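# Push the red hose end onto the glass connector

## Task

At the workbench, slide the red hose's end fully over the glass hose connector, without the robot tipping over or being left leaning, and without knocking anything out of the work area.

## Robot and tools

ROBOT. TidyBot++: a mobile base (0.54 m long, 0.50 m wide, 0.38 m tall) on four powered casters carrying one seven-joint arm with a two-finger gripper. The shoulder sits 0.12 m ahead of the base centre and 0.68 m above the floor. Segments: upper arm 0.42 m, forearm 0.31 m, hand 0.31 m. Cameras: base_camera and wrist_camera, which looks along the hand. The arm starts folded, hand pointing down, poking up to 0.08 m beyond the base front. Loose objects may occasionally get nudged by something else.

FRAMES (metres). Base frame: origin on the floor below the base centre, x forward, y left, z up. hand_pose is given in it: the point between the finger pads; the hand's own z axis runs out along the fingers, and the fingers close along its y axis. Odometry frame is the base frame as it stood at the start; base_odometry counts wheel turns (slip counts as travel), heading in rad, positive to the left, -3.142 to 3.142. base_tilt is in degrees, positive when leaning forward or right.

move: one action per call; it may contain base, joints, target, plus optional speeds and min_time_s; all parts start together. A call with no action just reports state, images and the scene number.
- base: an object of relative offsets from where the base is now, measured along its axes at the command's start: translate_m (forward positive, -2 to 2 m), strafe_m (left positive, -2 to 2 m), rotate_rad (counter-clockwise from above positive, -6.3 to 6.3 rad).
- joints: an object of absolute targets by name, radians except the gripper. joint_1_rad any angle (positive = clockwise from above, opposite to heading); joint_2_rad -2.249 to 2.249 (0 = upper arm vertical, positive leans forward); joint_3_rad any angle; joint_4_rad -2.579 to 2.579 (elbow, 0 straight, negative bends forward when joint_3_rad is 3.14); joint_5_rad any angle; joint_6_rad -2.099 to 2.099 (wrist, negative bends hand forward); joint_7_rad any angle (hand spin; at 1.57 with hand down the fingers open left/right); gripper_pos 0 (open) to 1 (closed). Unlimited joints go the short way; for large turns send steps below half a turn.
- target: a single list of seven numbers [x, y, z, qw, qx, qy, qz], an absolute hand pose in the base frame, metres plus quaternion. Alongside it, joints may hold only gripper_pos.
- speeds: caps for this action: translate_m and strafe_m 0.05 to 0.5 m/s, rotate_rad 0.1 to 1.57 rad/s. For a combined translate+strafe, give one speed under one key.
- min_time_s: 0.1 to 8 s, the shortest duration of each arm motion.
- cameras: list of names, ["all"], or [] for none.
- blocking: true/omitted returns once all motion rests; false returns within about 0.5 s while motion continues. A later move overrides only what it names.
No action exceeds 15 s; a base move times out after 14 s. Unknown keys make a call invalid; out-of-range values get it refused.

wait: seconds (0 to 10), cameras; returns state, early if all motion has settled. stop: cameras; brakes everything still moving. zoom_image: camera (base_camera or wrist_camera) and region [x0, y0, x1, y1] in pixels from the top-left, at most 504 wide and tall, of the newest image. finished_scene: scene = current scene number; irreversible, and the goal must hold without the robot.

RESULTS. "pictures" lists the image order. "move" says done or the worst status. base_status, joint_status, hand_status: moving, done, off_target (resting away from target, maybe still pushing), stopped, contact_stop, time_out, not_followed, torque_fault, limit_stop_at_motor_heat. "joint command not followed" / "pose unreachable" with a cause mean the arm targets were held back (e.g. self-collision). hand_target is where the hand would be at the joint targets. motor_effort gives percent of max torque, peak in brackets. on_its_own lists uncommanded behaviour. ARM HIT, MOTOR HOT and OVER-TEMPERATURE FAULT are warnings. A refused call or an unrequested stop cancels the rest of that reply's move, wait and finished_scene calls.

HAND TIPS. After done, the hand is usually within 3 cm; to fix, add (desired minus hand_pose) to the last target's x, y, z. To keep still, resend hand_target, not hand_pose. Poses pointing forward, low and near the base go wrong or hit the base. Pointing down, the hand reaches at most about 0.94 m high, only near the base. Unreachable poses wander up to 10 s then time out. Held loads make the arm sag; correct with the same offset rule, and never command a loaded joint to its current reading. Pushed down onto a surface, hand_pose stalls while effort changes slightly.

GRIPPER. Finger gap about 85 x (1 - gripper_pos) mm; at 1 each finger squeezes 100 to 150 N. off_target when closing means something is gripped; done at 1 means empty. Closed fingertips reach about 20 mm past the hand point.

AVOID. Tipping: don't drive or turn while the arm is caught on something high, don't reach far out from the folded pose over nearby furniture, don't swing a stretched arm sideways; pull the arm back or back the base away to right a lean. Don't drive the arm into things (torque faults freeze the arm 10 s). Don't slam, drop or let parts fall, push hard on fixed objects, or overload the gripper by twisting, pulling or gripping hard on something still resting. Long stretched holds heat motors. Blocked joints and bases keep pushing until given new targets.

Each tool is called after ">>>" as name(argument=value, ...) on one line, values as JSON.

## Session

>>> move()

Scene clock: 0.00 s.
base_odometry: x=+0.000 y=+0.000 heading=+0.000
base_tilt: forward=+0.3 right=+0.4
base_status: not commanded
joint_positions: joint_1_rad=+0.042 joint_2_rad=-0.332 joint_3_rad=+3.094 joint_4_rad=-2.505 joint_5_rad=-0.014 joint_6_rad=-0.851 joint_7_rad=+1.521 gripper_pos=+0.000
joint_status: not commanded
motor_effort: joint_1_rad=+0 joint_2_rad=-3 joint_3_rad=+0 joint_4_rad=+14 joint_5_rad=+0 joint_6_rad=+1 joint_7_rad=+0
hand_pose: x=+0.2770 y=+0.0039 z=+0.5922 quat_wxyz=(+0.001, +0.998, -0.027, +0.059) (m; base frame)
hand_target: x=+0.2775 y=+0.0039 z=+0.5925 quat_wxyz=(+0.000, +0.998, -0.027, +0.059) (m; base frame)
hand_status: not commanded
pictures: base_camera, wrist_camera
Images, in order (width x height): base_camera 644x364, wrist_camera 644x476.

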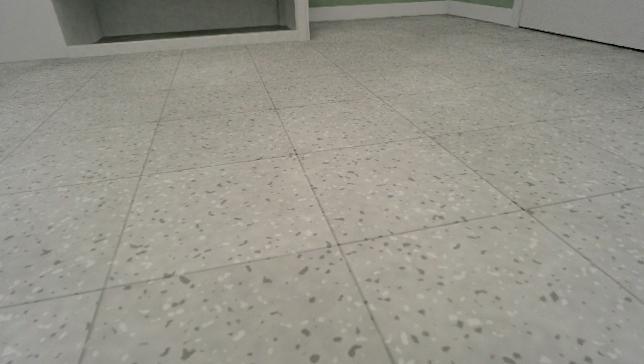

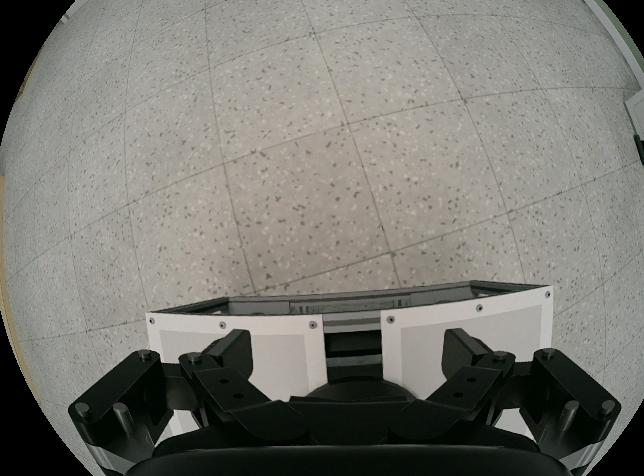

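>>> move(joints={"joint_6_rad": 0.3}, cameras=["all"])

>>> move(base={"rotate_rad": 1.57}, cameras=["all"])

Scene clock: 6.87 s.
move: done
base_odometry: x=+0.000 y=+0.000 heading=+0.000
base_tilt: forward=+0.3 right=+0.5
base_status: not commanded
joint_positions: joint_1_rad=+0.042 joint_2_rad=-0.332 joint_3_rad=+3.094 joint_4_rad=-2.505 joint_5_rad=-0.014 joint_6_rad=+0.238 joint_7_rad=+1.521 gripper_pos=+0.000
joint_status: all done
motor_effort: joint_1_rad=+1(1) joint_2_rad=-7(7) joint_3_rad=+0(1) joint_4_rad=+17(18) joint_5_rad=+0(1) joint_6_rad=+8(9) joint_7_rad=+0(1)
hand_pose: x=+0.5313 y=+0.0034 z=+0.7904 quat_wxyz=(-0.011, +0.823, -0.021, +0.567) (m; base frame)
hand_target: x=+0.5380 y=+0.0035 z=+0.8094 quat_wxyz=(-0.012, +0.805, -0.021, +0.593) (m; base frame)
hand_status: not commanded
pictures: base_camera, wrist_camera
Images, in order (width x height): base_camera 644x364, wrist_camera 644x476.

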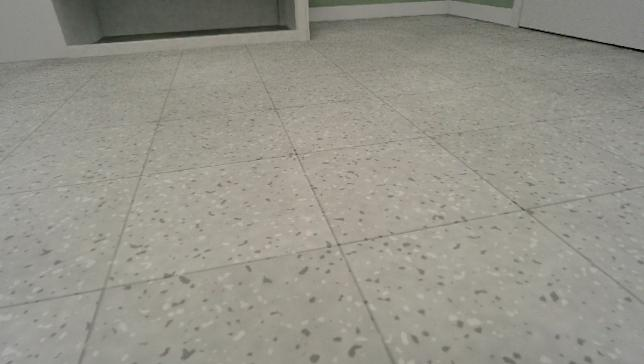

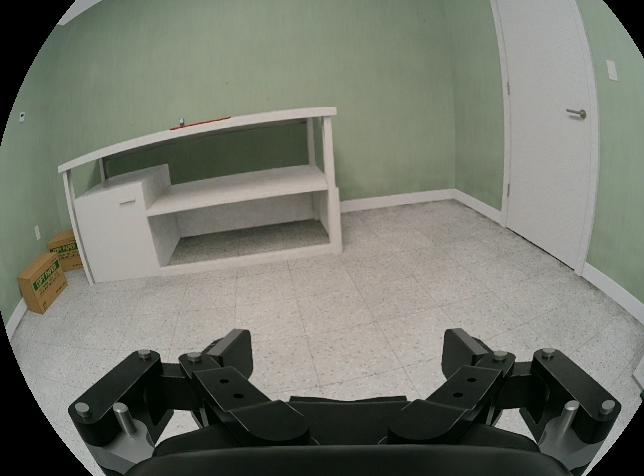

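Scene clock: 9.20 s.
move: done
base_odometry: x=+0.000 y=+0.000 heading=+1.570
base_tilt: forward=+0.3 right=+0.4
base_status: done
joint_positions: joint_1_rad=+0.042 joint_2_rad=-0.332 joint_3_rad=+3.093 joint_4_rad=-2.505 joint_5_rad=-0.014 joint_6_rad=+0.238 joint_7_rad=+1.521 gripper_pos=+0.000
joint_status: not commanded
motor_effort: joint_1_rad=+0(1) joint_2_rad=-7(8) joint_3_rad=+0(2) joint_4_rad=+17(18) joint_5_rad=+1(1) joint_6_rad=+8(9) joint_7_rad=+0(1)
hand_pose: x=+0.5313 y=+0.0039 z=+0.7904 quat_wxyz=(-0.011, +0.823, -0.021, +0.567) (m; base frame)
hand_target: x=+0.5380 y=+0.0035 z=+0.8094 quat_wxyz=(-0.012, +0.805, -0.021, +0.593) (m; base frame)
hand_status: not commanded
pictures: base_camera, wrist_camera
Images, in order (width x height): base_camera 644x364, wrist_camera 644x476.

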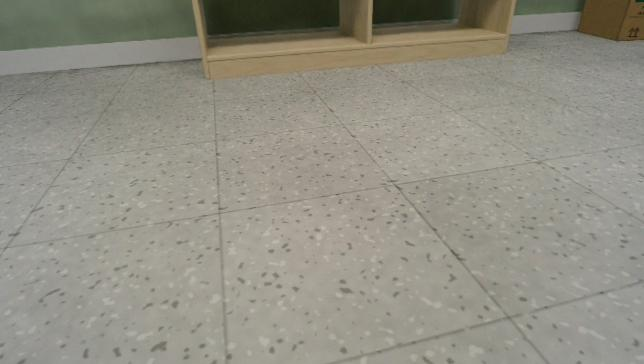

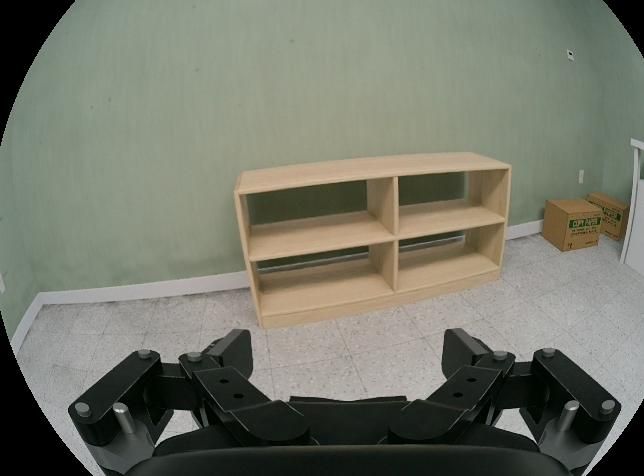

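>>> move(base={"rotate_rad": -1.45}, joints={"joint_2_rad": -0.2, "joint_4_rad": -2.0, "joint_6_rad": -0.1}, cameras=["all"])

>>> zoom_image(camera="wrist_camera", region=[100, 80, 400, 300])

Scene clock: 18.67 s.
move: done
base_odometry: x=+0.000 y=+0.000 heading=+0.120
base_tilt: forward=+0.3 right=+0.5
base_status: done
joint_positions: joint_1_rad=+0.042 joint_2_rad=-0.221 joint_3_rad=+3.098 joint_4_rad=-2.026 joint_5_rad=-0.014 joint_6_rad=-0.023 joint_7_rad=+1.521 gripper_pos=+0.000
joint_status: all done
motor_effort: joint_1_rad=+0(2) joint_2_rad=-12(14) joint_3_rad=+0(2) joint_4_rad=+19(20) joint_5_rad=+0(1) joint_6_rad=+9(9) joint_7_rad=+0(1)
hand_pose: x=+0.6332 y=+0.0044 z=+0.9397 quat_wxyz=(-0.016, +0.792, -0.022, +0.610) (m; base frame)
hand_target: x=+0.6356 y=+0.0067 z=+0.9219 quat_wxyz=(-0.017, +0.813, -0.021, +0.581) (m; base frame)
hand_status: not commanded
pictures: base_camera, wrist_camera
Images, in order (width x height): base_camera 644x364, wrist_camera 644x476.

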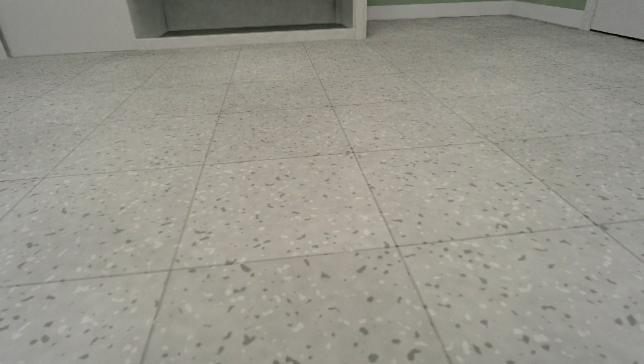

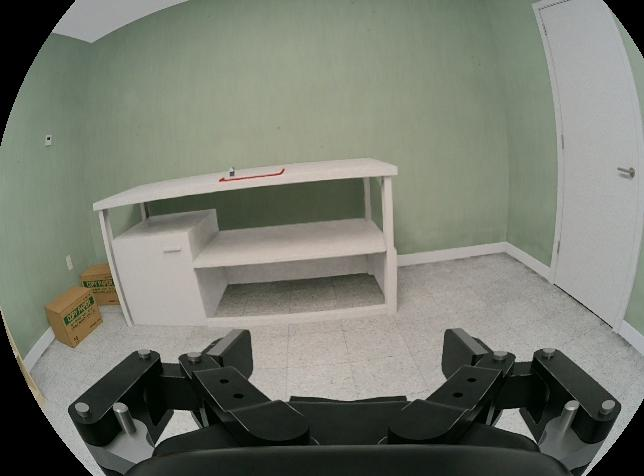

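Scaled by 1.680.

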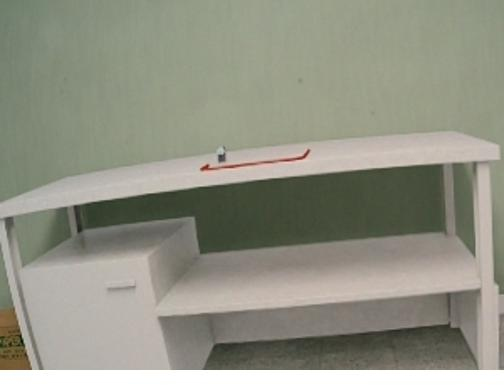

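>>> move(base={"rotate_rad": 0.16}, joints={"joint_1_rad": 0.0, "joint_2_rad": 0.0, "joint_4_rad": -0.6, "joint_6_rad": -1.5}, cameras=["all"])

>>> move(base={"translate_m": 0.8, "strafe_m": 0.15}, cameras=["all"])

Scene clock: 42.37 s.
move: done
base_odometry: x=+0.000 y=+0.000 heading=+0.280
base_tilt: forward=+0.3 right=+0.4
base_status: done
joint_positions: joint_1_rad=+0.019 joint_2_rad=-0.028 joint_3_rad=+3.091 joint_4_rad=-0.623 joint_5_rad=-0.014 joint_6_rad=-1.423 joint_7_rad=+1.521 gripper_pos=+0.000
joint_status: all done
motor_effort: joint_1_rad=+0(2) joint_2_rad=-12(16) joint_3_rad=+0(2) joint_4_rad=+13(22) joint_5_rad=+0(1) joint_6_rad=+8(10) joint_7_rad=+0(1)
hand_pose: x=+0.5633 y=+0.0203 z=+1.2277 quat_wxyz=(-0.027, +0.847, -0.005, +0.532) (m; base frame)
hand_target: x=+0.5638 y=+0.0271 z=+1.2049 quat_wxyz=(-0.031, +0.867, +0.002, +0.497) (m; base frame)
hand_status: not commanded
pictures: base_camera, wrist_camera
Images, in order (width x height): base_camera 644x364, wrist_camera 644x476.

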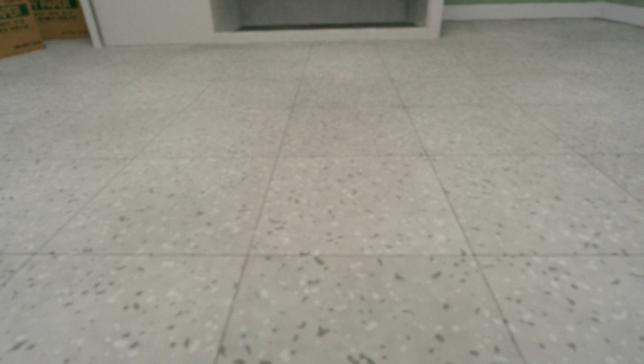

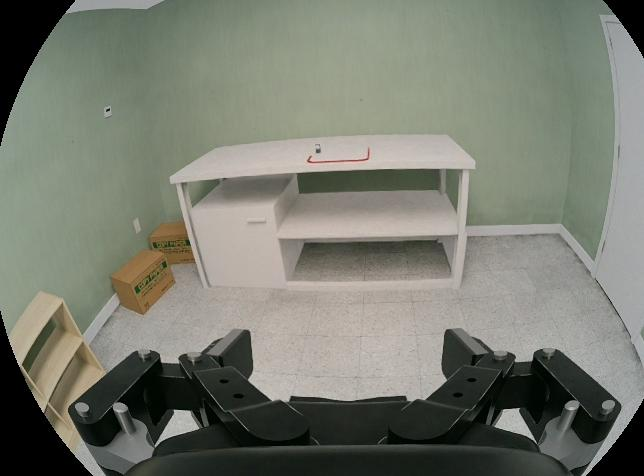

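Scene clock: 45.23 s.
move: done
base_odometry: x=+0.728 y=+0.365 heading=+0.279
base_tilt: forward=+0.3 right=+0.4
base_status: done
joint_positions: joint_1_rad=+0.017 joint_2_rad=-0.009 joint_3_rad=+3.091 joint_4_rad=-0.619 joint_5_rad=-0.014 joint_6_rad=-1.426 joint_7_rad=+1.521 gripper_pos=+0.000
joint_status: not commanded
motor_effort: joint_1_rad=+0(1) joint_2_rad=-13(16) joint_3_rad=+0(1) joint_4_rad=+14(15) joint_5_rad=+0(1) joint_6_rad=+8(9) joint_7_rad=+0(1)
hand_pose: x=+0.5722 y=+0.0211 z=+1.2207 quat_wxyz=(-0.028, +0.851, -0.004, +0.524) (m; base frame)
hand_target: x=+0.5638 y=+0.0271 z=+1.2049 quat_wxyz=(-0.031, +0.867, +0.002, +0.497) (m; base frame)
hand_status: not commanded
pictures: base_camera, wrist_camera
Images, in order (width x height): base_camera 644x364, wrist_camera 644x476.

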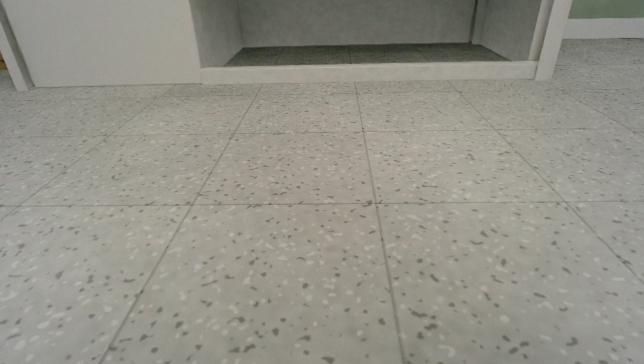

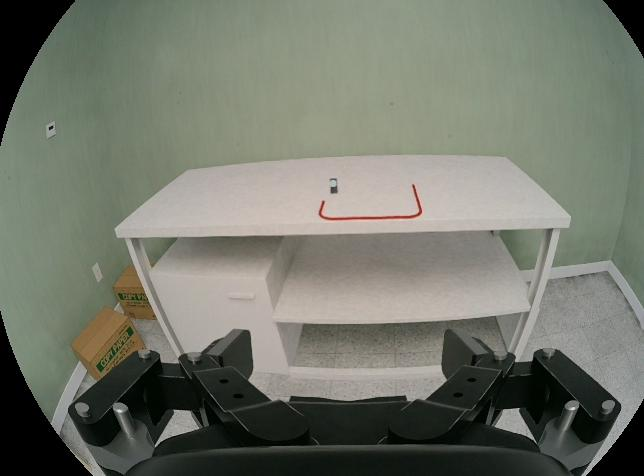

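>>> zoom_image(camera="wrist_camera", region=[280, 140, 460, 260])

Scaled by 2.800.

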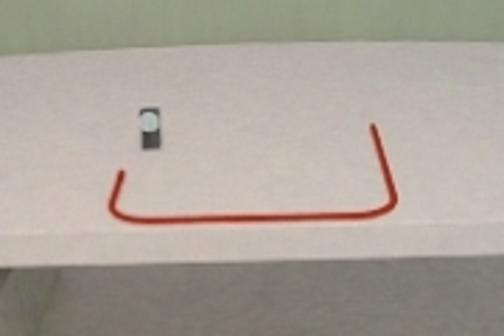

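>>> move(base={"translate_m": 0.6, "strafe_m": 0.03, "rotate_rad": 0.03}, joints={"joint_2_rad": -0.4, "joint_4_rad": -0.8, "joint_6_rad": -2.0}, cameras=["all"])

>>> zoom_image(camera="wrist_camera", region=[200, 80, 500, 300])

Scene clock: 64.30 s.
move: done
base_odometry: x=+1.296 y=+0.559 heading=+0.310
base_tilt: forward=+0.3 right=+0.4
base_status: done
joint_positions: joint_1_rad=+0.012 joint_2_rad=-0.390 joint_3_rad=+3.092 joint_4_rad=-0.790 joint_5_rad=-0.014 joint_6_rad=-1.929 joint_7_rad=+1.521 gripper_pos=+0.000
joint_status: all done
motor_effort: joint_1_rad=+0(2) joint_2_rad=+2(14) joint_3_rad=+0(1) joint_4_rad=+10(14) joint_5_rad=+0(1) joint_6_rad=+7(9) joint_7_rad=+0(1)
hand_pose: x=+0.3068 y=+0.0208 z=+1.1458 quat_wxyz=(-0.013, +0.919, +0.002, +0.394) (m; base frame)
hand_target: x=+0.2867 y=+0.0211 z=+1.1289 quat_wxyz=(-0.013, +0.932, +0.006, +0.362) (m; base frame)
hand_status: not commanded
pictures: base_camera, wrist_camera
Images, in order (width x height): base_camera 644x364, wrist_camera 644x476.

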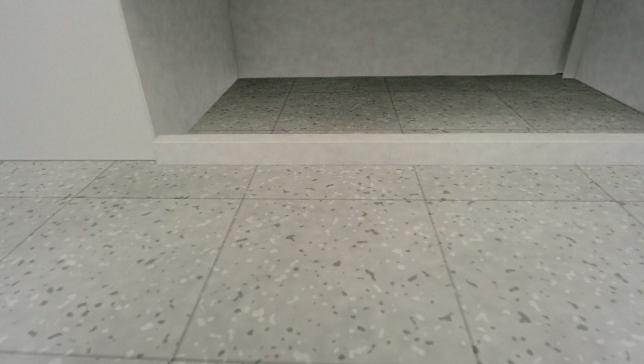

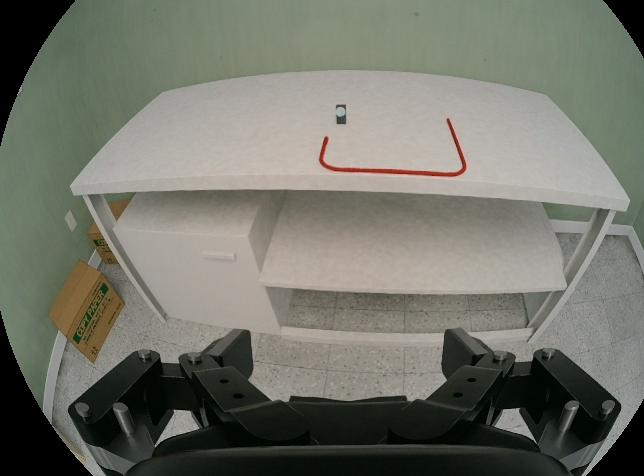

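Scaled by 1.680.

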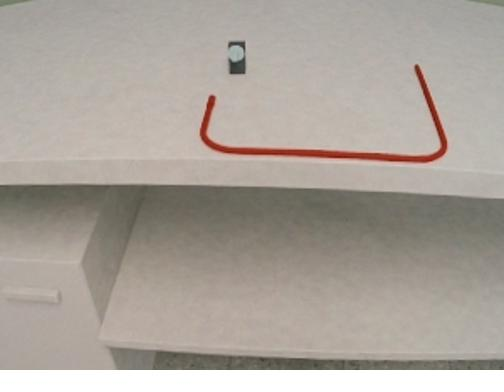

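>>> move(base={"translate_m": 0.22, "strafe_m": -0.05, "rotate_rad": 0.02}, joints={"joint_1_rad": 0.02, "joint_2_rad": -0.3, "joint_4_rad": -0.8, "joint_6_rad": -2.05}, cameras=["all"])

>>> zoom_image(camera="wrist_camera", region=[260, 100, 420, 220])

Scene clock: 83.13 s.
move: done
base_odometry: x=+1.521 y=+0.579 heading=+0.330
base_tilt: forward=+0.3 right=+0.4
base_status: done
joint_positions: joint_1_rad=+0.012 joint_2_rad=-0.300 joint_3_rad=+3.092 joint_4_rad=-0.791 joint_5_rad=-0.014 joint_6_rad=-1.981 joint_7_rad=+1.521 gripper_pos=+0.000
joint_status: all done
motor_effort: joint_1_rad=+1(1) joint_2_rad=-1(7) joint_3_rad=+1(1) joint_4_rad=+11(12) joint_5_rad=+0(1) joint_6_rad=+6(7) joint_7_rad=+1(1)
hand_pose: x=+0.3349 y=+0.0196 z=+1.1165 quat_wxyz=(-0.012, +0.945, +0.001, +0.328) (m; base frame)
hand_target: x=+0.3182 y=+0.0163 z=+1.1009 quat_wxyz=(-0.009, +0.957, -0.005, +0.291) (m; base frame)
hand_status: not commanded
pictures: base_camera, wrist_camera
Images, in order (width x height): base_camera 644x364, wrist_camera 644x476.

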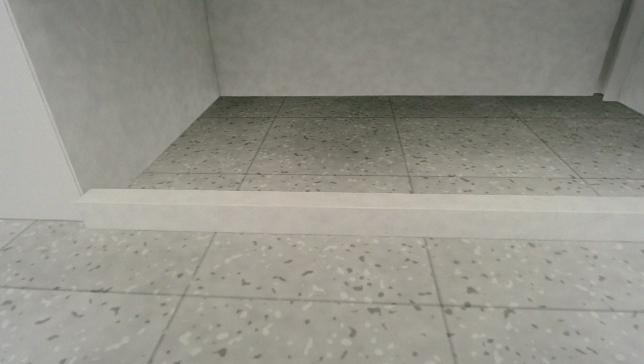

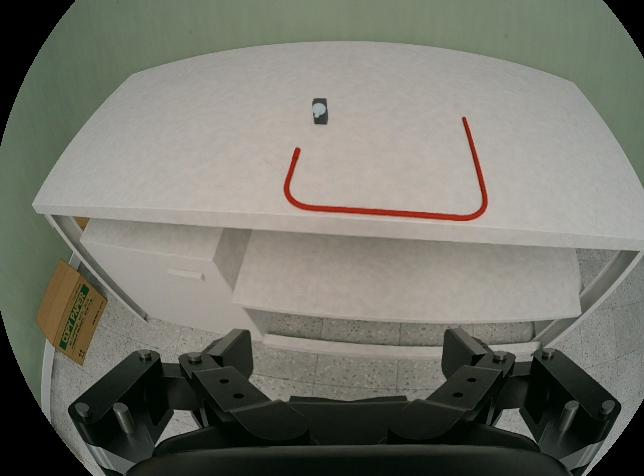

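Scaled by 3.150.

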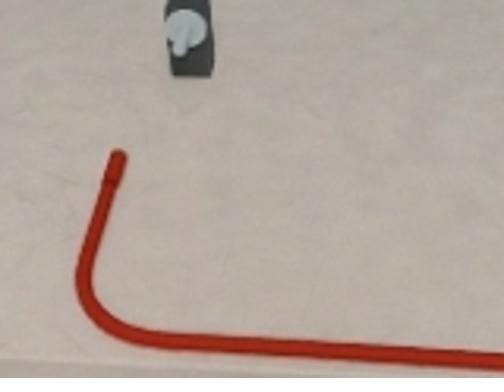

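>>> move(base={"translate_m": 0.13, "strafe_m": 0.0, "rotate_rad": -0.06}, cameras=["base_camera"])

>>> move(target=[0.52, 0.03, 1.12, 0, 0.93, 0, 0.37], min_time_s=2, cameras=["all"])

>>> zoom_image(camera="wrist_camera", region=[220, 140, 420, 320])

Scene clock: 102.13 s.
move: done
base_odometry: x=+1.644 y=+0.621 heading=+0.270
base_tilt: forward=+0.3 right=+0.4
base_status: done
joint_positions: joint_1_rad=+0.012 joint_2_rad=-0.292 joint_3_rad=+3.092 joint_4_rad=-0.792 joint_5_rad=-0.014 joint_6_rad=-1.984 joint_7_rad=+1.521 gripper_pos=+0.000
joint_status: not commanded
motor_effort: joint_1_rad=+0(1) joint_2_rad=-1(5) joint_3_rad=+0(1) joint_4_rad=+10(12) joint_5_rad=+0(1) joint_6_rad=+6(6) joint_7_rad=+0(1)
hand_pose: x=+0.3377 y=+0.0193 z=+1.1139 quat_wxyz=(-0.012, +0.946, +0.000, +0.323) (m; base frame)
hand_target: x=+0.3182 y=+0.0163 z=+1.1009 quat_wxyz=(-0.009, +0.957, -0.005, +0.291) (m; base frame)
hand_status: not commanded
pictures: base_camera
Images, in order (width x height): base_camera 644x364.

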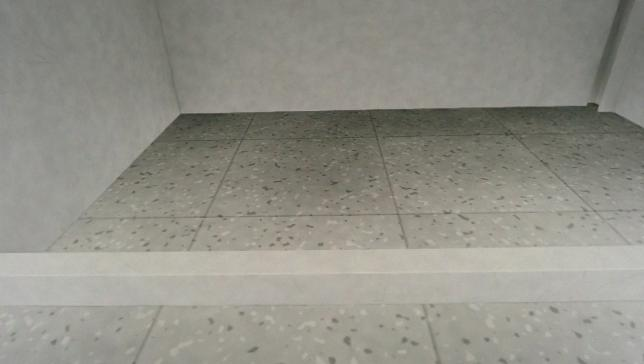

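Scene clock: 104.50 s.
move: done
base_odometry: x=+1.644 y=+0.621 heading=+0.270
base_tilt: forward=+0.3 right=+0.4
base_status: not commanded
joint_positions: joint_1_rad=-0.076 joint_2_rad=-0.038 joint_3_rad=+3.092 joint_4_rad=-0.727 joint_5_rad=+0.050 joint_6_rad=-1.769 joint_7_rad=+1.521 gripper_pos=+0.000
joint_status: not commanded
motor_effort: joint_1_rad=+0(1) joint_2_rad=-12(14) joint_3_rad=+0(1) joint_4_rad=+13(14) joint_5_rad=+1(1) joint_6_rad=+6(6) joint_7_rad=+0(1)
hand_pose: x=+0.4973 y=+0.0346 z=+1.1040 quat_wxyz=(-0.007, +0.942, +0.023, +0.336) (m; base frame)
hand_target: x=+0.5200 y=+0.0300 z=+1.1200 quat_wxyz=(+0.000, +0.929, +0.000, +0.370) (m; base frame)
hand_status: done (0.028 m and 5.0 deg from the pose sent, 0.183 m and 5.9 deg at the start)
pictures: base_camera, wrist_camera
Images, in order (width x height): base_camera 644x364, wrist_camera 644x476.

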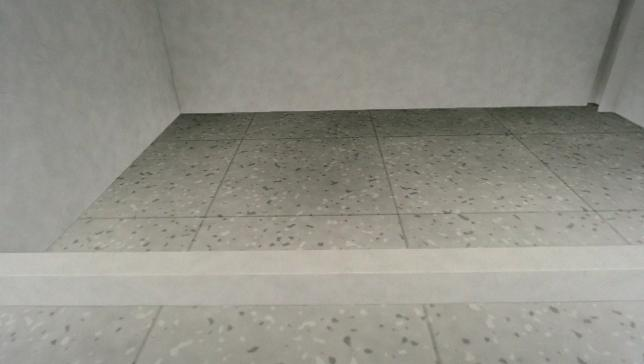

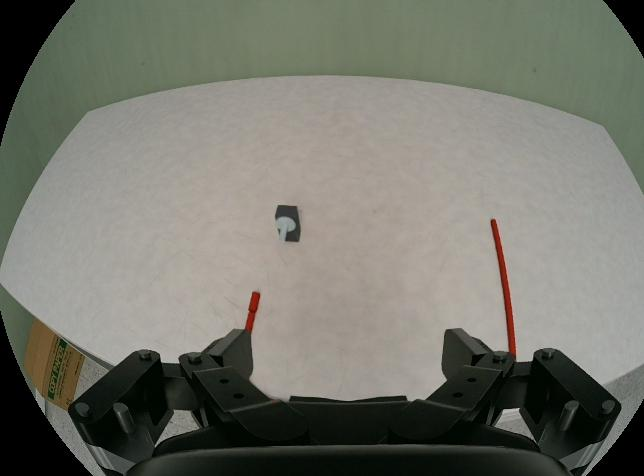

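Scaled by 2.520.

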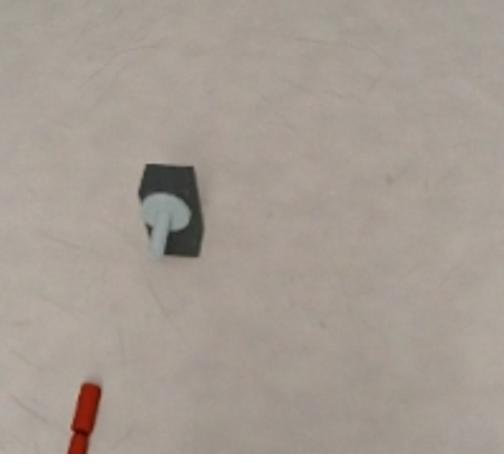

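>>> move(target=[0.5, 0.06, 1.03, 0, 0.85, 0, 0.527], min_time_s=2, cameras=["wrist_camera"])

>>> zoom_image(camera="wrist_camera", region=[240, 120, 440, 320])

Scene clock: 111.67 s.
move: done
base_odometry: x=+1.644 y=+0.621 heading=+0.270
base_tilt: forward=+0.3 right=+0.4
base_status: not commanded
joint_positions: joint_1_rad=+0.086 joint_2_rad=-0.441 joint_3_rad=+2.930 joint_4_rad=-1.644 joint_5_rad=+0.050 joint_6_rad=-0.899 joint_7_rad=+1.465 gripper_pos=+0.000
joint_status: not commanded
motor_effort: joint_1_rad=+0(1) joint_2_rad=-4(13) joint_3_rad=+2(2) joint_4_rad=+19(19) joint_5_rad=+1(2) joint_6_rad=+8(8) joint_7_rad=+0(1)
hand_pose: x=+0.4977 y=+0.0596 z=+1.0133 quat_wxyz=(+0.011, +0.868, +0.026, +0.496) (m; base frame)
hand_target: x=+0.5000 y=+0.0600 z=+1.0300 quat_wxyz=(+0.000, +0.850, +0.000, +0.527) (m; base frame)
hand_status: done (0.017 m and 5.2 deg from the pose sent, 0.078 m and 24.5 deg at the start)
pictures: wrist_camera
Images, in order (width x height): wrist_camera 644x476.

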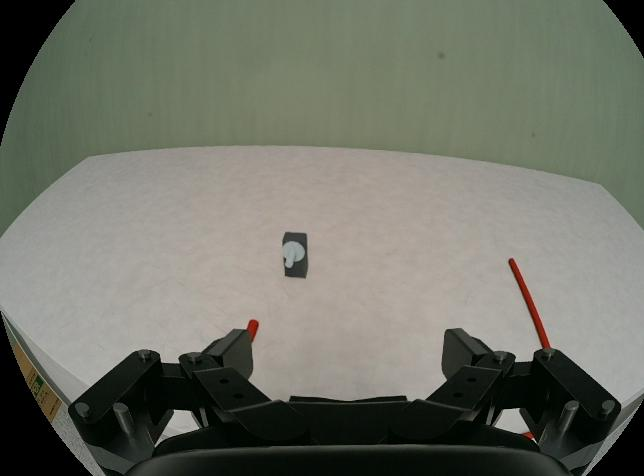

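Scaled by 2.520.

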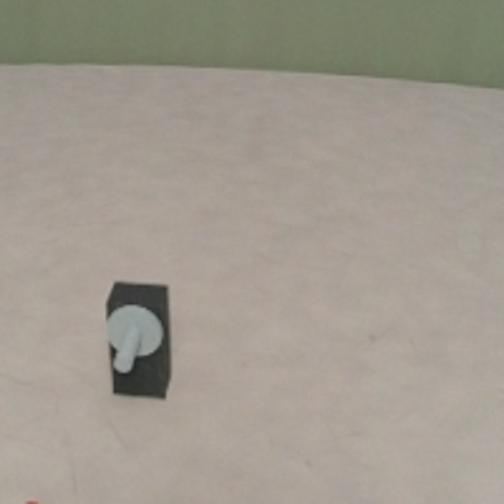

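>>> move(target=[0.56, 0.14, 1.0, 0.012, 0.939, -0.033, 0.342], joints={"gripper_pos": 0.4}, min_time_s=2, cameras=["wrist_camera"])

>>> zoom_image(camera="wrist_camera", region=[220, 160, 440, 380])

Scene clock: 148.23 s.
move: done
base_odometry: x=+1.644 y=+0.621 heading=+0.270
base_tilt: forward=+0.3 right=+0.4
base_status: not commanded
joint_positions: joint_1_rad=-0.310 joint_2_rad=-0.009 joint_3_rad=+2.912 joint_4_rad=-1.137 joint_5_rad=+0.347 joint_6_rad=-1.364 joint_7_rad=+1.062 gripper_pos=+0.400
joint_status: all done
motor_effort: joint_1_rad=+0(1) joint_2_rad=-16(18) joint_3_rad=-1(2) joint_4_rad=+18(20) joint_5_rad=+3(4) joint_6_rad=+6(8) joint_7_rad=+0(1)
hand_pose: x=+0.5638 y=+0.1488 z=+1.0058 quat_wxyz=(-0.008, +0.934, -0.005, +0.358) (m; base frame)
hand_target: x=+0.5600 y=+0.1400 z=+1.0000 quat_wxyz=(+0.012, +0.939, -0.033, +0.342) (m; base frame)
hand_status: done (0.011 m and 4.4 deg from the pose sent, 0.103 m and 20.6 deg at the start)
pictures: wrist_camera
Images, in order (width x height): wrist_camera 644x476.

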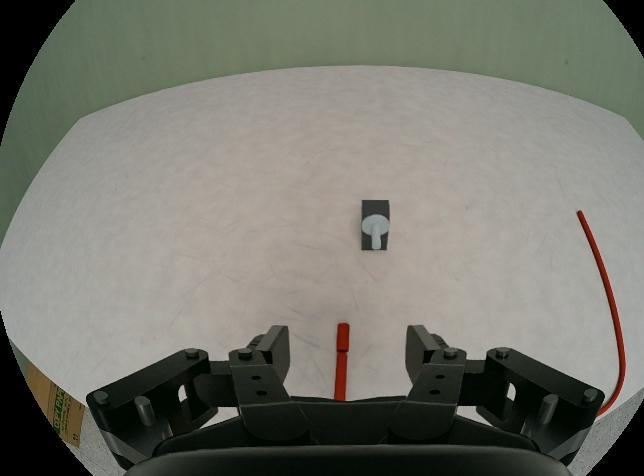

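Scaled by 2.291.

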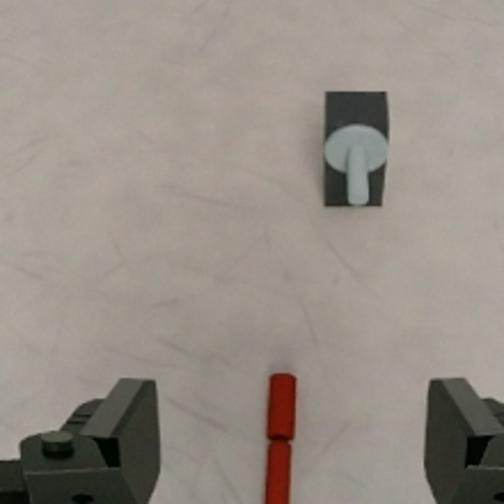

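>>> move(target=[0.581, 0.138, 0.95, 0.024, 0.937, -0.066, 0.341], min_time_s=1.5, cameras=["wrist_camera"])

>>> zoom_image(camera="wrist_camera", region=[240, 160, 460, 420])

Scene clock: 183.20 s.
move: done
base_odometry: x=+1.644 y=+0.621 heading=+0.270
base_tilt: forward=+0.3 right=+0.4
base_status: not commanded
joint_positions: joint_1_rad=-0.327 joint_2_rad=+0.000 joint_3_rad=+2.912 joint_4_rad=-1.250 joint_5_rad=+0.400 joint_6_rad=-1.361 joint_7_rad=+0.931 gripper_pos=+0.400
joint_status: not commanded
motor_effort: joint_1_rad=+0(1) joint_2_rad=-17(17) joint_3_rad=+0(1) joint_4_rad=+17(18) joint_5_rad=+3(4) joint_6_rad=+5(6) joint_7_rad=+0(1)
hand_pose: x=+0.5589 y=+0.1363 z=+0.9558 quat_wxyz=(+0.019, +0.945, -0.050, +0.324) (m; base frame)
hand_target: x=+0.5810 y=+0.1380 z=+0.9500 quat_wxyz=(+0.024, +0.937, -0.066, +0.341) (m; base frame)
hand_status: done (0.023 m and 2.9 deg from the pose sent, 0.059 m and 8.1 deg at the start)
pictures: wrist_camera
Images, in order (width x height): wrist_camera 644x476.

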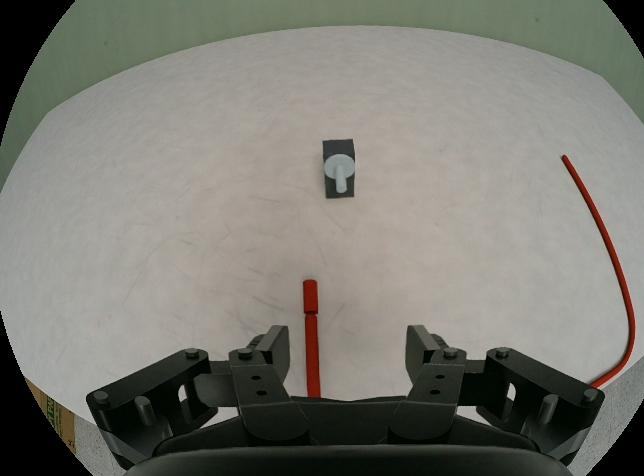

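Scaled by 1.938.

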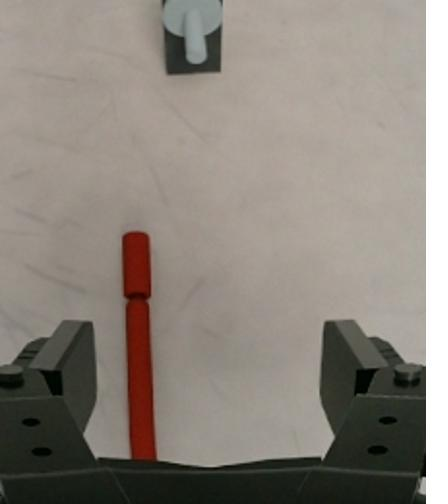

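>>> move(target=[0.61, 0.153, 0.93, 0.014, 0.933, -0.036, 0.358], min_time_s=1.5, cameras=["wrist_camera"])

>>> zoom_image(camera="wrist_camera", region=[240, 160, 460, 420])

Scene clock: 197.30 s.
move: done
base_odometry: x=+1.644 y=+0.621 heading=+0.270
base_tilt: forward=+0.3 right=+0.4
base_status: not commanded
joint_positions: joint_1_rad=-0.347 joint_2_rad=+0.026 joint_3_rad=+2.948 joint_4_rad=-1.308 joint_5_rad=+0.400 joint_6_rad=-1.231 joint_7_rad=+0.931 gripper_pos=+0.400
joint_status: not commanded
motor_effort: joint_1_rad=+0(1) joint_2_rad=-18(19) joint_3_rad=+0(1) joint_4_rad=+18(18) joint_5_rad=+3(4) joint_6_rad=+5(5) joint_7_rad=+0(1)
hand_pose: x=+0.5878 y=+0.1485 z=+0.9373 quat_wxyz=(+0.008, +0.939, -0.037, +0.341) (m; base frame)
hand_target: x=+0.6100 y=+0.1530 z=+0.9300 quat_wxyz=(+0.014, +0.933, -0.036, +0.358) (m; base frame)
hand_status: done (0.024 m and 2.2 deg from the pose sent, 0.060 m and 4.5 deg at the start)
pictures: wrist_camera
Images, in order (width x height): wrist_camera 644x476.

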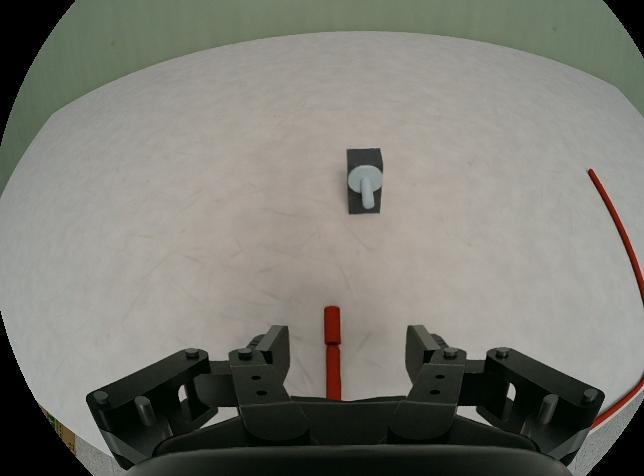

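Scaled by 1.938.

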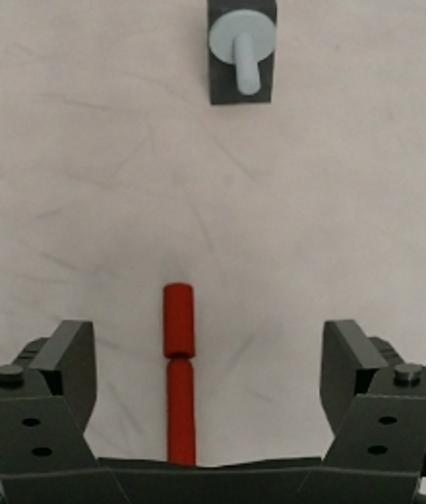

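>>> move(target=[0.619, 0.161, 0.914, 0.003, 0.9336, -0.008, 0.358], min_time_s=1.5, cameras=["wrist_camera"])

>>> zoom_image(camera="wrist_camera", region=[240, 160, 460, 420])

Scene clock: 204.27 s.
move: done
base_odometry: x=+1.644 y=+0.621 heading=+0.270
base_tilt: forward=+0.3 right=+0.4
base_status: not commanded
joint_positions: joint_1_rad=-0.347 joint_2_rad=+0.030 joint_3_rad=+2.960 joint_4_rad=-1.353 joint_5_rad=+0.400 joint_6_rad=-1.151 joint_7_rad=+0.931 gripper_pos=+0.400
joint_status: not commanded
motor_effort: joint_1_rad=+0(1) joint_2_rad=-19(19) joint_3_rad=-1(1) joint_4_rad=+18(19) joint_5_rad=+3(4) joint_6_rad=+5(5) joint_7_rad=+0(1)
hand_pose: x=+0.6001 y=+0.1532 z=+0.9272 quat_wxyz=(+0.001, +0.935, -0.030, +0.352) (m; base frame)
hand_target: x=+0.6190 y=+0.1610 z=+0.9140 quat_wxyz=(+0.003, +0.934, -0.008, +0.358) (m; base frame)
hand_status: done (0.024 m and 2.6 deg from the pose sent, 0.041 m and 4.0 deg at the start)
pictures: wrist_camera
Images, in order (width x height): wrist_camera 644x476.

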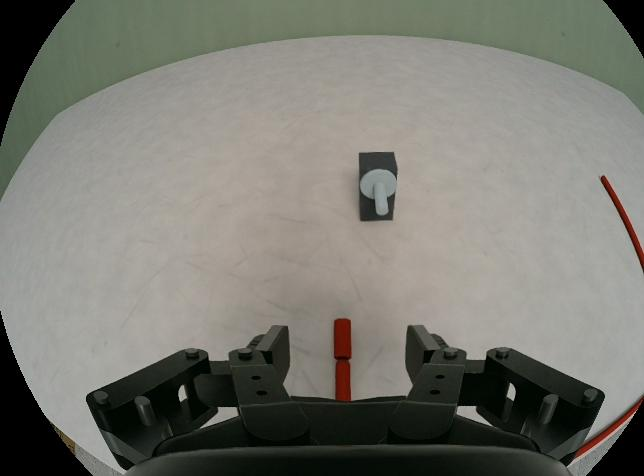

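Scaled by 1.938.

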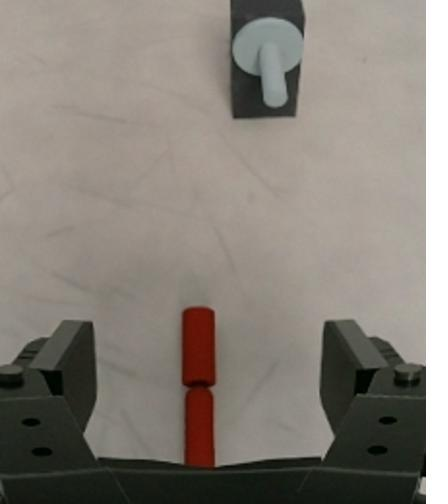

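>>> move(target=[0.616, 0.163, 0.902, 0.003, 0.9336, 0.003, 0.358], min_time_s=1.5, cameras=["wrist_camera"])

>>> zoom_image(camera="wrist_camera", region=[260, 240, 440, 410])

Scene clock: 214.00 s.
move: done
base_odometry: x=+1.644 y=+0.621 heading=+0.270
base_tilt: forward=+0.3 right=+0.4
base_status: not commanded
joint_positions: joint_1_rad=-0.347 joint_2_rad=+0.030 joint_3_rad=+2.959 joint_4_rad=-1.403 joint_5_rad=+0.400 joint_6_rad=-1.111 joint_7_rad=+0.931 gripper_pos=+0.400
joint_status: not commanded
motor_effort: joint_1_rad=+0(1) joint_2_rad=-19(19) joint_3_rad=+0(1) joint_4_rad=+18(19) joint_5_rad=+3(4) joint_6_rad=+5(5) joint_7_rad=+0(1)
hand_pose: x=+0.6002 y=+0.1557 z=+0.9101 quat_wxyz=(+0.002, +0.937, -0.021, +0.348) (m; base frame)
hand_target: x=+0.6160 y=+0.1630 z=+0.9020 quat_wxyz=(+0.003, +0.934, +0.003, +0.358) (m; base frame)
hand_status: done (0.019 m and 3.0 deg from the pose sent, 0.031 m and 3.8 deg at the start)
pictures: wrist_camera
Images, in order (width x height): wrist_camera 644x476.

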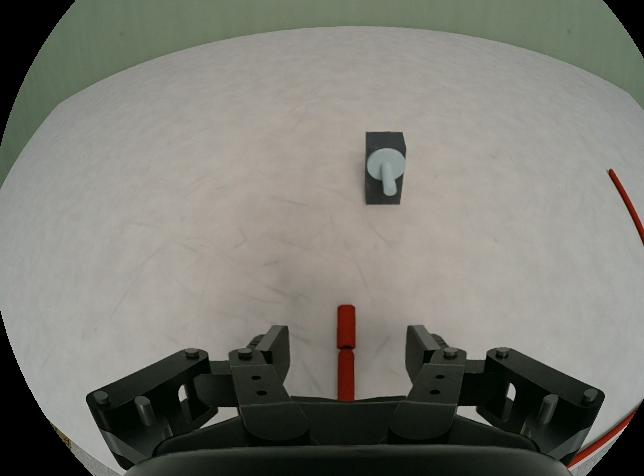

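Scaled by 2.800.

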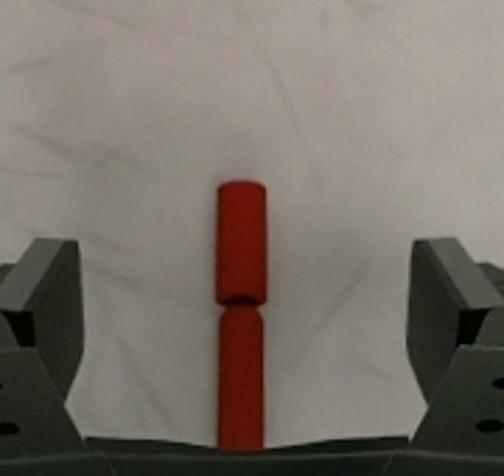

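>>> move(target=[0.616, 0.164, 0.890, 0.003, 0.9336, 0.003, 0.358], min_time_s=1.5, cameras=["wrist_camera"])

>>> zoom_image(camera="wrist_camera", region=[260, 240, 440, 410])

Scene clock: 219.57 s.
move: done
base_odometry: x=+1.644 y=+0.621 heading=+0.270
base_tilt: forward=+0.3 right=+0.4
base_status: not commanded
joint_positions: joint_1_rad=-0.347 joint_2_rad=+0.030 joint_3_rad=+2.959 joint_4_rad=-1.442 joint_5_rad=+0.400 joint_6_rad=-1.076 joint_7_rad=+0.931 gripper_pos=+0.400
joint_status: not commanded
motor_effort: joint_1_rad=+0(1) joint_2_rad=-19(19) joint_3_rad=+0(1) joint_4_rad=+18(19) joint_5_rad=+3(4) joint_6_rad=+5(5) joint_7_rad=+0(1)
hand_pose: x=+0.6001 y=+0.1580 z=+0.8966 quat_wxyz=(+0.002, +0.938, -0.014, +0.346) (m; base frame)
hand_target: x=+0.6160 y=+0.1640 z=+0.8900 quat_wxyz=(+0.003, +0.934, +0.003, +0.358) (m; base frame)
hand_status: done (0.018 m and 2.4 deg from the pose sent, 0.027 m and 3.0 deg at the start)
pictures: wrist_camera
Images, in order (width x height): wrist_camera 644x476.

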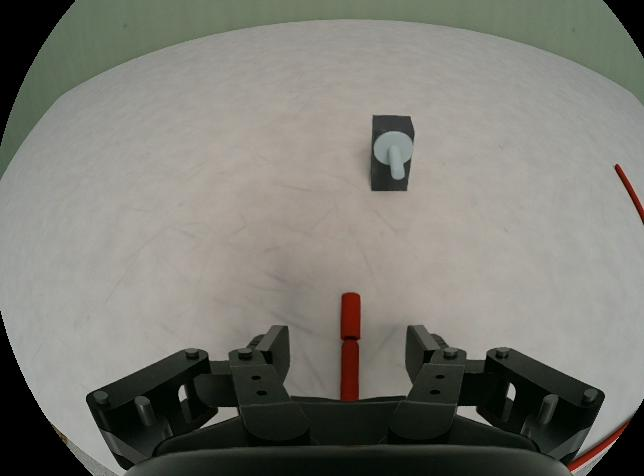

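Scaled by 2.800.

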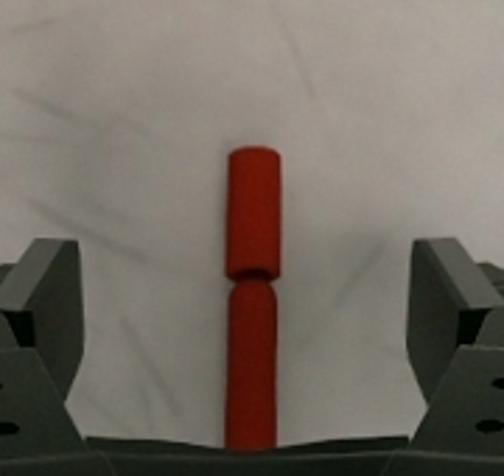

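>>> move(target=[0.619, 0.162, 0.880, 0.003, 0.9336, 0.003, 0.358], min_time_s=1.5, cameras=["wrist_camera"])

>>> zoom_image(camera="wrist_camera", region=[260, 240, 440, 410])

Scene clock: 226.43 s.
move: done
base_odometry: x=+1.644 y=+0.621 heading=+0.270
base_tilt: forward=+0.3 right=+0.4
base_status: not commanded
joint_positions: joint_1_rad=-0.347 joint_2_rad=+0.030 joint_3_rad=+2.959 joint_4_rad=-1.471 joint_5_rad=+0.400 joint_6_rad=-1.044 joint_7_rad=+0.931 gripper_pos=+0.400
joint_status: not commanded
motor_effort: joint_1_rad=+0(1) joint_2_rad=-19(19) joint_3_rad=-1(1) joint_4_rad=+18(19) joint_5_rad=+3(4) joint_6_rad=+5(5) joint_7_rad=+0(1)
hand_pose: x=+0.6012 y=+0.1609 z=+0.8880 quat_wxyz=(+0.000, +0.938, -0.008, +0.346) (m; base frame)
hand_target: x=+0.6190 y=+0.1620 z=+0.8800 quat_wxyz=(+0.003, +0.934, +0.003, +0.358) (m; base frame)
hand_status: done (0.020 m and 1.9 deg from the pose sent, 0.025 m and 2.4 deg at the start)
pictures: wrist_camera
Images, in order (width x height): wrist_camera 644x476.

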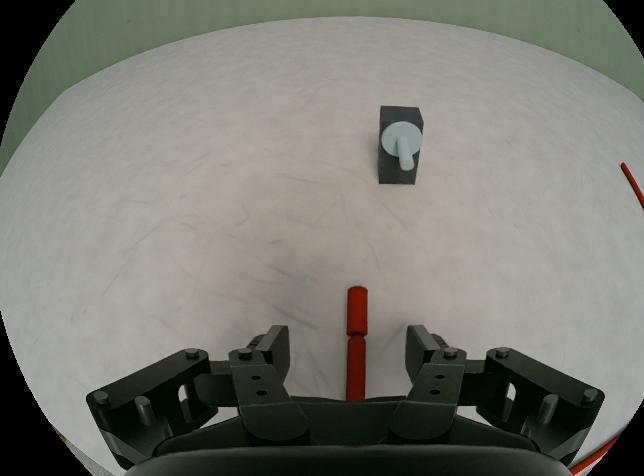

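Scaled by 2.800.

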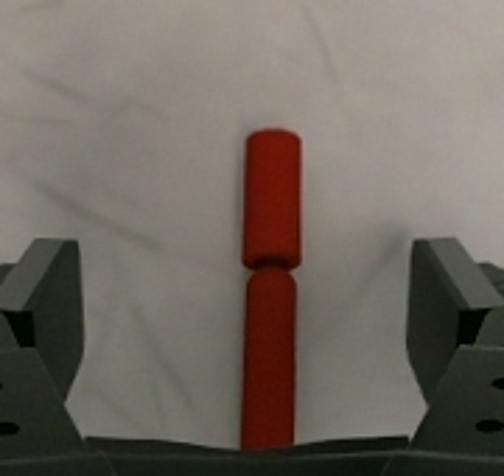

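>>> move(target=[0.626, 0.153, 0.872, 0.003, 0.9336, 0.003, 0.358], min_time_s=1.5, cameras=["wrist_camera"])

>>> zoom_image(camera="wrist_camera", region=[260, 240, 440, 410])

Scene clock: 232.00 s.
move: done
base_odometry: x=+1.644 y=+0.621 heading=+0.270
base_tilt: forward=+0.3 right=+0.4
base_status: not commanded
joint_positions: joint_1_rad=-0.342 joint_2_rad=+0.030 joint_3_rad=+2.970 joint_4_rad=-1.492 joint_5_rad=+0.400 joint_6_rad=-1.007 joint_7_rad=+0.931 gripper_pos=+0.400
joint_status: not commanded
motor_effort: joint_1_rad=+0(1) joint_2_rad=-19(19) joint_3_rad=+0(1) joint_4_rad=+18(19) joint_5_rad=+4(4) joint_6_rad=+5(5) joint_7_rad=+0(1)
hand_pose: x=+0.6068 y=+0.1578 z=+0.8836 quat_wxyz=(-0.002, +0.936, -0.009, +0.352) (m; base frame)
hand_target: x=+0.6260 y=+0.1530 z=+0.8720 quat_wxyz=(+0.003, +0.934, +0.003, +0.358) (m; base frame)
hand_status: done (0.023 m and 1.7 deg from the pose sent, 0.031 m and 1.9 deg at the start)
pictures: wrist_camera
Images, in order (width x height): wrist_camera 644x476.

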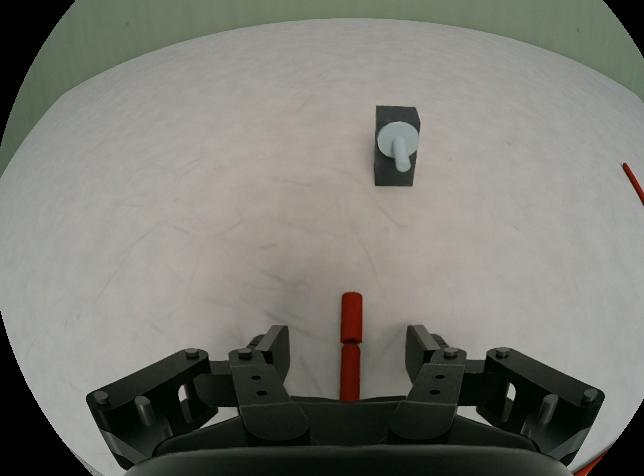

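Scaled by 2.800.

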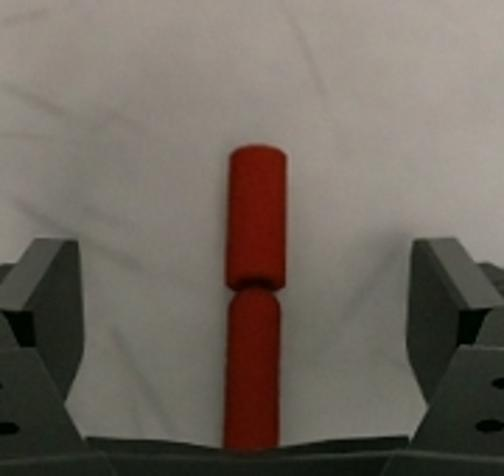

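>>> move(target=[0.642, 0.148, 0.859, 0.003, 0.9336, 0.003, 0.358], min_time_s=1.5, cameras=["wrist_camera"])

>>> zoom_image(camera="wrist_camera", region=[260, 240, 440, 410])

Scene clock: 246.37 s.
move: done
base_odometry: x=+1.644 y=+0.621 heading=+0.270
base_tilt: forward=+0.3 right=+0.4
base_status: not commanded
joint_positions: joint_1_rad=-0.342 joint_2_rad=+0.048 joint_3_rad=+3.013 joint_4_rad=-1.500 joint_5_rad=+0.400 joint_6_rad=-0.957 joint_7_rad=+0.931 gripper_pos=+0.400
joint_status: not commanded
motor_effort: joint_1_rad=+0(1) joint_2_rad=-19(20) joint_3_rad=+0(1) joint_4_rad=+18(19) joint_5_rad=+3(4) joint_6_rad=+5(5) joint_7_rad=+0(1)
hand_pose: x=+0.6253 y=+0.1463 z=+0.8786 quat_wxyz=(-0.003, +0.933, -0.022, +0.360) (m; base frame)
hand_target: x=+0.6420 y=+0.1480 z=+0.8590 quat_wxyz=(+0.003, +0.934, +0.003, +0.358) (m; base frame)
hand_status: done (0.026 m and 2.9 deg from the pose sent, 0.044 m and 1.7 deg at the start)
pictures: wrist_camera
Images, in order (width x height): wrist_camera 644x476.

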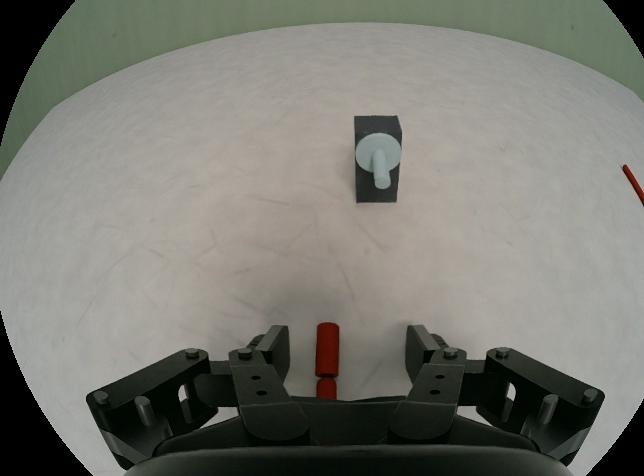

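Scaled by 2.800.

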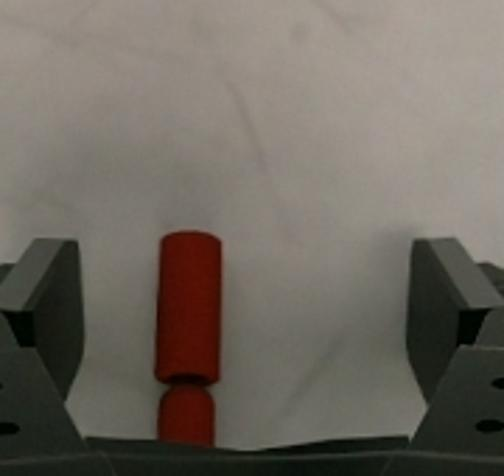

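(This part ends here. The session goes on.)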